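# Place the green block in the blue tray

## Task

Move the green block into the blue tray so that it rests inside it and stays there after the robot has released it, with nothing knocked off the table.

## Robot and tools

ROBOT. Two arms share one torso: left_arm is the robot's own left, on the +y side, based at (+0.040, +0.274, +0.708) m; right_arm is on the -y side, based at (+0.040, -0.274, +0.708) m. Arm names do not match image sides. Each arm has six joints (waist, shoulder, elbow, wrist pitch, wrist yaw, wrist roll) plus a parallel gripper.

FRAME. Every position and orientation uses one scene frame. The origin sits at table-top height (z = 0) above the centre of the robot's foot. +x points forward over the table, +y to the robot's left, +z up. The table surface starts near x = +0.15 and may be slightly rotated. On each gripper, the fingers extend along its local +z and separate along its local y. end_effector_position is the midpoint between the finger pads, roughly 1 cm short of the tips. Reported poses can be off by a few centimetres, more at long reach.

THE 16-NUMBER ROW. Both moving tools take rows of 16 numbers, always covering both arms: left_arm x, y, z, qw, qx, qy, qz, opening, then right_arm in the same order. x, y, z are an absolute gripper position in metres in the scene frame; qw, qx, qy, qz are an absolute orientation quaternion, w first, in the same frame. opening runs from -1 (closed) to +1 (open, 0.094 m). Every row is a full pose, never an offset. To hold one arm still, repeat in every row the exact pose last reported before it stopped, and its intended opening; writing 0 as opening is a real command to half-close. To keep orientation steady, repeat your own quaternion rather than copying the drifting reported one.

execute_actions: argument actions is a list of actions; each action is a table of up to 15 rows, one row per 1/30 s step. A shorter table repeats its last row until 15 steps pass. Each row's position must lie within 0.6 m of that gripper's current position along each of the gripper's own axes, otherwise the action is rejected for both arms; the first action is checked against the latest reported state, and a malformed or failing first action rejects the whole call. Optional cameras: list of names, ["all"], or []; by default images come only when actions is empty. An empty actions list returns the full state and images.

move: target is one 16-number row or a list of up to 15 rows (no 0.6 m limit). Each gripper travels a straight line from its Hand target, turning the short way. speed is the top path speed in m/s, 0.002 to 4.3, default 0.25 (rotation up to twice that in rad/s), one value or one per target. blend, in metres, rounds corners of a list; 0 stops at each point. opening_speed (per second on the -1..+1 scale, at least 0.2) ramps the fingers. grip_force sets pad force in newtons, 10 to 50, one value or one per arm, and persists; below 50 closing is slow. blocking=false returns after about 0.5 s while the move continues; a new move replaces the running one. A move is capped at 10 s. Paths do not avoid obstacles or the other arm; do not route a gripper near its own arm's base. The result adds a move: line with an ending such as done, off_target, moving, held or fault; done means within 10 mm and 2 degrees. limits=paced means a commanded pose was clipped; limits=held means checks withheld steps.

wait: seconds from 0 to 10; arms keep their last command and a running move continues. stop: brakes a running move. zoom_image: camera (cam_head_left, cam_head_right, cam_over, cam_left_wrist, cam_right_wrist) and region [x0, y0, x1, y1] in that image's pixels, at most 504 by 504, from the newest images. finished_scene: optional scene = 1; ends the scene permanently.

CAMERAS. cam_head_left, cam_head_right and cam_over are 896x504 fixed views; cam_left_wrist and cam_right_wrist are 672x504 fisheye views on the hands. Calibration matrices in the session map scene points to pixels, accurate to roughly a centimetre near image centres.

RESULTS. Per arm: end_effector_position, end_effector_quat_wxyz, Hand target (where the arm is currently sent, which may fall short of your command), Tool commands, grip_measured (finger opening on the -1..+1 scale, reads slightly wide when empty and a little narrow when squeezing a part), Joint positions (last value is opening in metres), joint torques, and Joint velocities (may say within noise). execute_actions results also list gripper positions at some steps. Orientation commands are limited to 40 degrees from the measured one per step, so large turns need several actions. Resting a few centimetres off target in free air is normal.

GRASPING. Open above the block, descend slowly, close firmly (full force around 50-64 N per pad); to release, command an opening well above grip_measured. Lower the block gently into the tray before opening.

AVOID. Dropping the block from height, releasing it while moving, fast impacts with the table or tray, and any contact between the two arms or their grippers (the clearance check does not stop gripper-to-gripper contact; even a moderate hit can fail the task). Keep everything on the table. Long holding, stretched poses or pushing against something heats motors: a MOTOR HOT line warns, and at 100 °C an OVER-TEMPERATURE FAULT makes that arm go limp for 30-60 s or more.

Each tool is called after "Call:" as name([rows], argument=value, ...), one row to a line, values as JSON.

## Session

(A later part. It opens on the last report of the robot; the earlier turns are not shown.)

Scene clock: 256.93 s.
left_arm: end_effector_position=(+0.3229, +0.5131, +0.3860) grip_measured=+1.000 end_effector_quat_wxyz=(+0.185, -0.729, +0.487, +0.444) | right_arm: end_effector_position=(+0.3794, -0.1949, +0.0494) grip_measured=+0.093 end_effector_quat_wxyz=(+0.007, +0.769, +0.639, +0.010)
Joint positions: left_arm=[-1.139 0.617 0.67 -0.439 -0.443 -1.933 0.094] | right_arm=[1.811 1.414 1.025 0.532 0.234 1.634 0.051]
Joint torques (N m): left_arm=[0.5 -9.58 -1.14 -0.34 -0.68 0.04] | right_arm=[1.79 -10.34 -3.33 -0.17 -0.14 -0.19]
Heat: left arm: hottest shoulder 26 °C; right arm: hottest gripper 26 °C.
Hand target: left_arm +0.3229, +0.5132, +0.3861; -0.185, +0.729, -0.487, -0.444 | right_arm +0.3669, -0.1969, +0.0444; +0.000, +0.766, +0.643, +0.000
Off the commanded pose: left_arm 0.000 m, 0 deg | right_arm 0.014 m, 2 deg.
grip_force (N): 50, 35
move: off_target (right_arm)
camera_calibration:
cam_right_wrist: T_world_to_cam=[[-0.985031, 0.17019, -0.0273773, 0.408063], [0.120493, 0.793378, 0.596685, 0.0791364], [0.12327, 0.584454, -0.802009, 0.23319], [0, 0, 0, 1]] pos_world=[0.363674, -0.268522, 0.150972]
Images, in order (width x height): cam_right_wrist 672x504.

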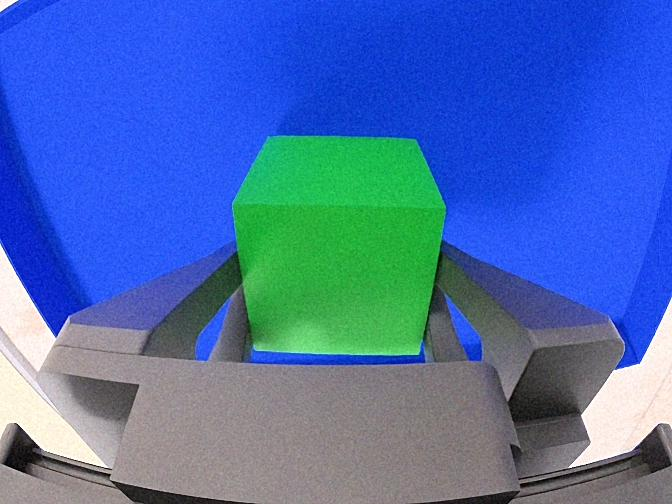

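Call:
move(target=[0.3229, 0.5131, 0.3860, 0.185, -0.729, 0.487, 0.444, 1.0, 0.367, -0.197, 0.039, 0.0, 0.766, 0.6428, 0.0, -0.15], speed=0.03, cameras=["cam_right_wrist"])

Call:
zoom_image(camera="cam_right_wrist", region=[200, 80, 500, 240])

Scene clock: 261.23 s.
left_arm: end_effector_position=(+0.3229, +0.5131, +0.3860) grip_measured=+1.000 end_effector_quat_wxyz=(+0.185, -0.729, +0.487, +0.444) | right_arm: end_effector_position=(+0.3805, -0.1951, +0.0445) grip_measured=+0.093 end_effector_quat_wxyz=(+0.008, +0.770, +0.638, +0.011)
Joint positions: left_arm=[-1.139 0.617 0.67 -0.439 -0.443 -1.933 0.094] | right_arm=[1.808 1.425 1.039 0.532 0.232 1.634 0.051]
Joint torques (N m): left_arm=[0.44 -9.58 -1.13 -0.34 -0.68 0.04] | right_arm=[1.85 -10.34 -3.28 -0.27 -0.12 -0.18]
Heat: left arm: hottest shoulder 26 °C; right arm: hottest gripper 26 °C.
Hand target: left_arm +0.3229, +0.5132, +0.3861; -0.185, +0.729, -0.487, -0.444 | right_arm +0.3670, -0.1972, +0.0394; +0.000, +0.766, +0.643, +0.000
Off the commanded pose: left_arm 0.000 m, 0 deg | right_arm 0.015 m, 2 deg.
grip_force (N): 50, 35
move: off_target (right_arm)
camera_calibration:
cam_right_wrist: T_world_to_cam=[[-0.984891, 0.170477, -0.03044, 0.409218], [0.118963, 0.793783, 0.596453, 0.0828224], [0.125844, 0.58382, -0.802071, 0.228179], [0, 0, 0, 1]] pos_world=[0.364467, -0.26872, 0.146073]
Images, in order (width x height): cam_right_wrist 672x504.

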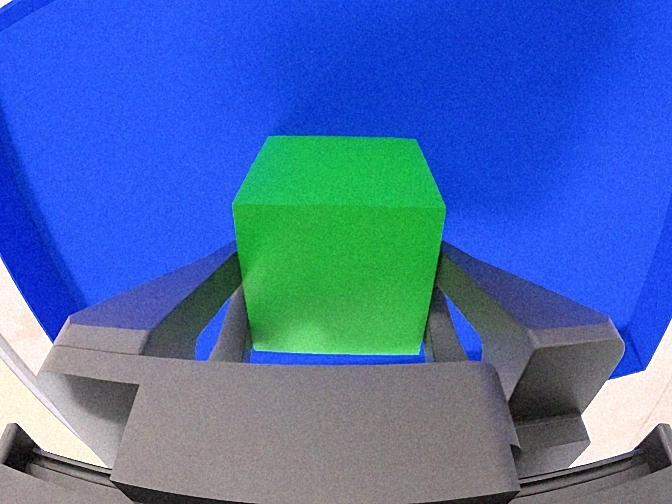

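Scaled by 1.680 from the camera's 672x504 image, which has a finer 960x720 frame.

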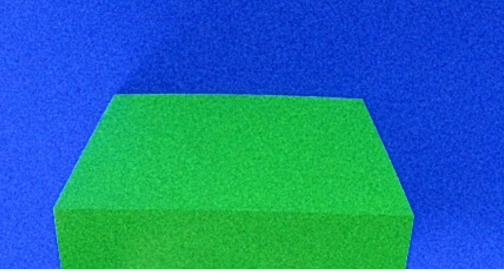

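Call:
zoom_image(camera="cam_right_wrist", region=[0, 0, 504, 504])

Call:
zoom_image(camera="cam_right_wrist", region=[560, 250, 672, 400])

Scaled by 1.000.

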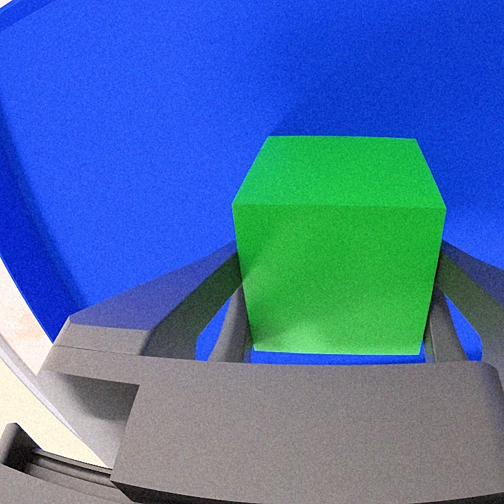

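Scaled by 3.360 from the camera's 672x504 image, which has a finer 960x720 frame.

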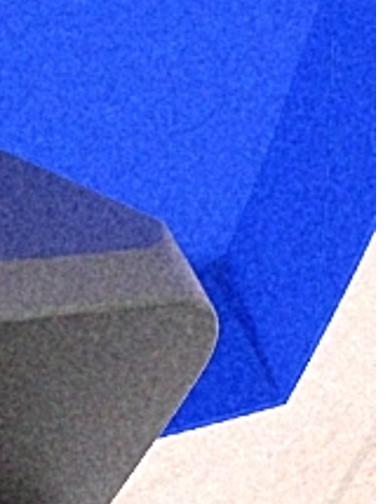

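Call:
move(target=[0.3229, 0.5131, 0.3860, 0.185, -0.729, 0.487, 0.444, 1.0, 0.367, -0.197, 0.035, 0.0, 0.766, 0.6428, 0.0, -0.15], speed=0.03)

Scene clock: 275.97 s.
left_arm: end_effector_position=(+0.3229, +0.5131, +0.3860) grip_measured=+1.000 end_effector_quat_wxyz=(+0.185, -0.729, +0.487, +0.444) | right_arm: end_effector_position=(+0.3797, -0.1948, +0.0432) grip_measured=+0.093 end_effector_quat_wxyz=(+0.007, +0.769, +0.639, +0.010)
Joint positions: left_arm=[-1.139 0.617 0.67 -0.439 -0.443 -1.933 0.094] | right_arm=[1.808 1.428 1.042 0.53 0.231 1.634 0.051]
Joint torques (N m): left_arm=[0.5 -9.64 -1.13 -0.34 -0.68 0.04] | right_arm=[1.73 -9.7 -2.8 -0.21 -0.17 -0.18]
Heat: left arm: hottest shoulder 26 °C; right arm: hottest gripper 26 °C.
Hand target: left_arm +0.3229, +0.5132, +0.3861; -0.185, +0.729, -0.487, -0.444 | right_arm +0.3669, -0.1971, +0.0355; +0.000, +0.766, +0.643, +0.000
Off the commanded pose: left_arm 0.000 m, 0 deg | right_arm 0.015 m, 2 deg.
grip_force (N): 50, 35
move: off_target (right_arm)

Call:
move([
  [0.3229, 0.5131, 0.3860, 0.185, -0.729, 0.487, 0.444, 1.0, 0.367, -0.197, 0.038, 0.0, 0.766, 0.6428, 0.0, 0.9],
  [0.3229, 0.5131, 0.3860, 0.185, -0.729, 0.487, 0.444, 1.0, 0.369, -0.197, 0.16, 0.0, 0.766, 0.6428, 0.0, 0.9],
], speed=[0.05, 0.2], opening_speed=1.0, cameras=["all"])

Scene clock: 286.73 s.
left_arm: end_effector_position=(+0.3229, +0.5131, +0.3860) grip_measured=+1.000 end_effector_quat_wxyz=(+0.185, -0.729, +0.487, +0.444) | right_arm: end_effector_position=(+0.3764, -0.1998, +0.1506) grip_measured=+0.898 end_effector_quat_wxyz=(+0.007, +0.771, +0.637, +0.003)
Joint positions: left_arm=[-1.139 0.617 0.67 -0.439 -0.443 -1.933 0.094] | right_arm=[1.868 1.159 0.765 0.53 0.301 1.632 0.089]
Joint torques (N m): left_arm=[0.5 -9.58 -1.13 -0.34 -0.68 0.04] | right_arm=[2.67 -13.1 -5.44 -0.03 0.19 -0.28]
Heat: left arm: hottest shoulder 26 °C; right arm: hottest gripper 26 °C.
Hand target: left_arm +0.3229, +0.5132, +0.3861; -0.185, +0.729, -0.487, -0.444 | right_arm +0.3689, -0.1971, +0.1596; +0.000, +0.766, +0.643, +0.000
Off the commanded pose: left_arm 0.000 m, 0 deg | right_arm 0.012 m, 1 deg.
grip_force (N): 50, 35
move: off_target (right_arm)
camera_calibration:
cam_right_wrist: T_world_to_cam=[[-0.984433, 0.17476, -0.0187428, 0.408028], [0.130454, 0.797962, 0.58842, 0.0213917], [0.117788, 0.576815, -0.808338, 0.31904], [0, 0, 0, 1]] pos_world=[0.361306, -0.272404, 0.252953]

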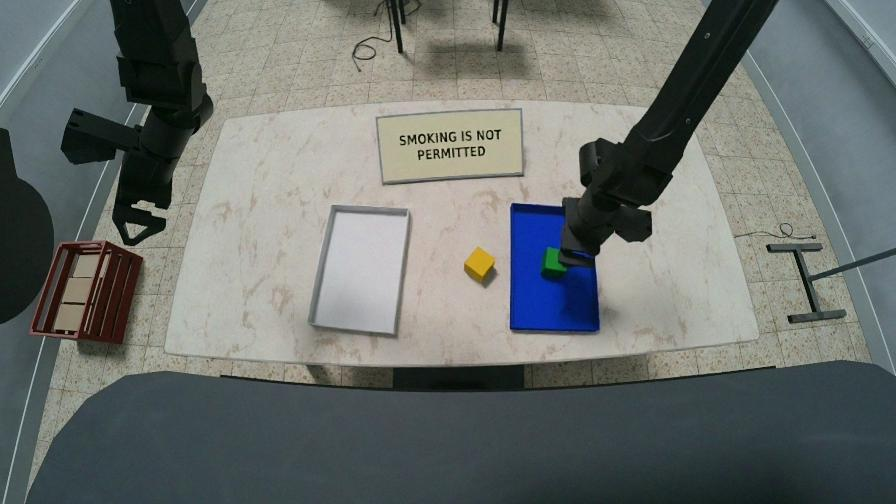

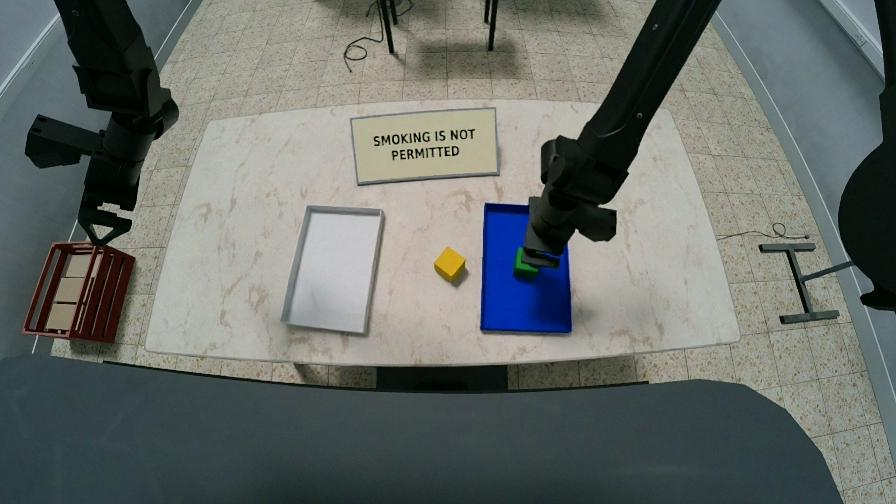

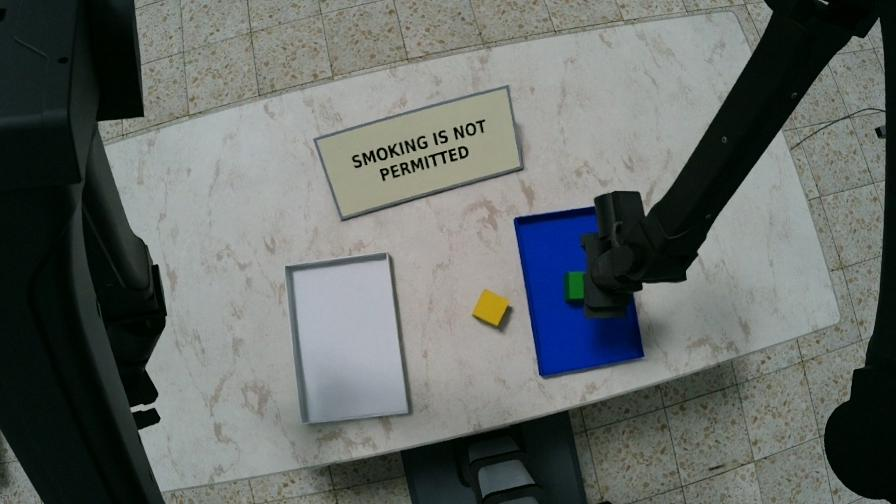

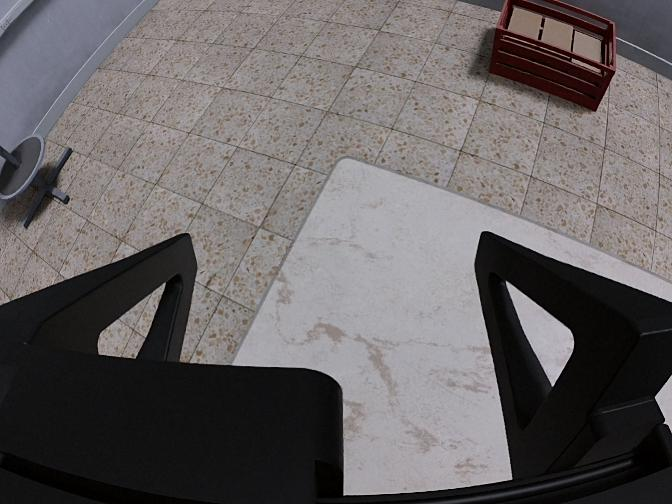

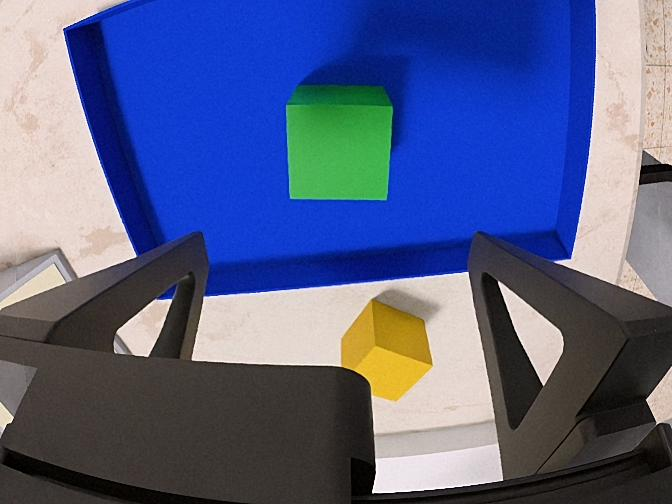

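The green block is sitting in the middle of the blue tray, and the gripper has let go and moved clear.

Call:
finished_scene(scene=1)

The scene is finished: the task was done.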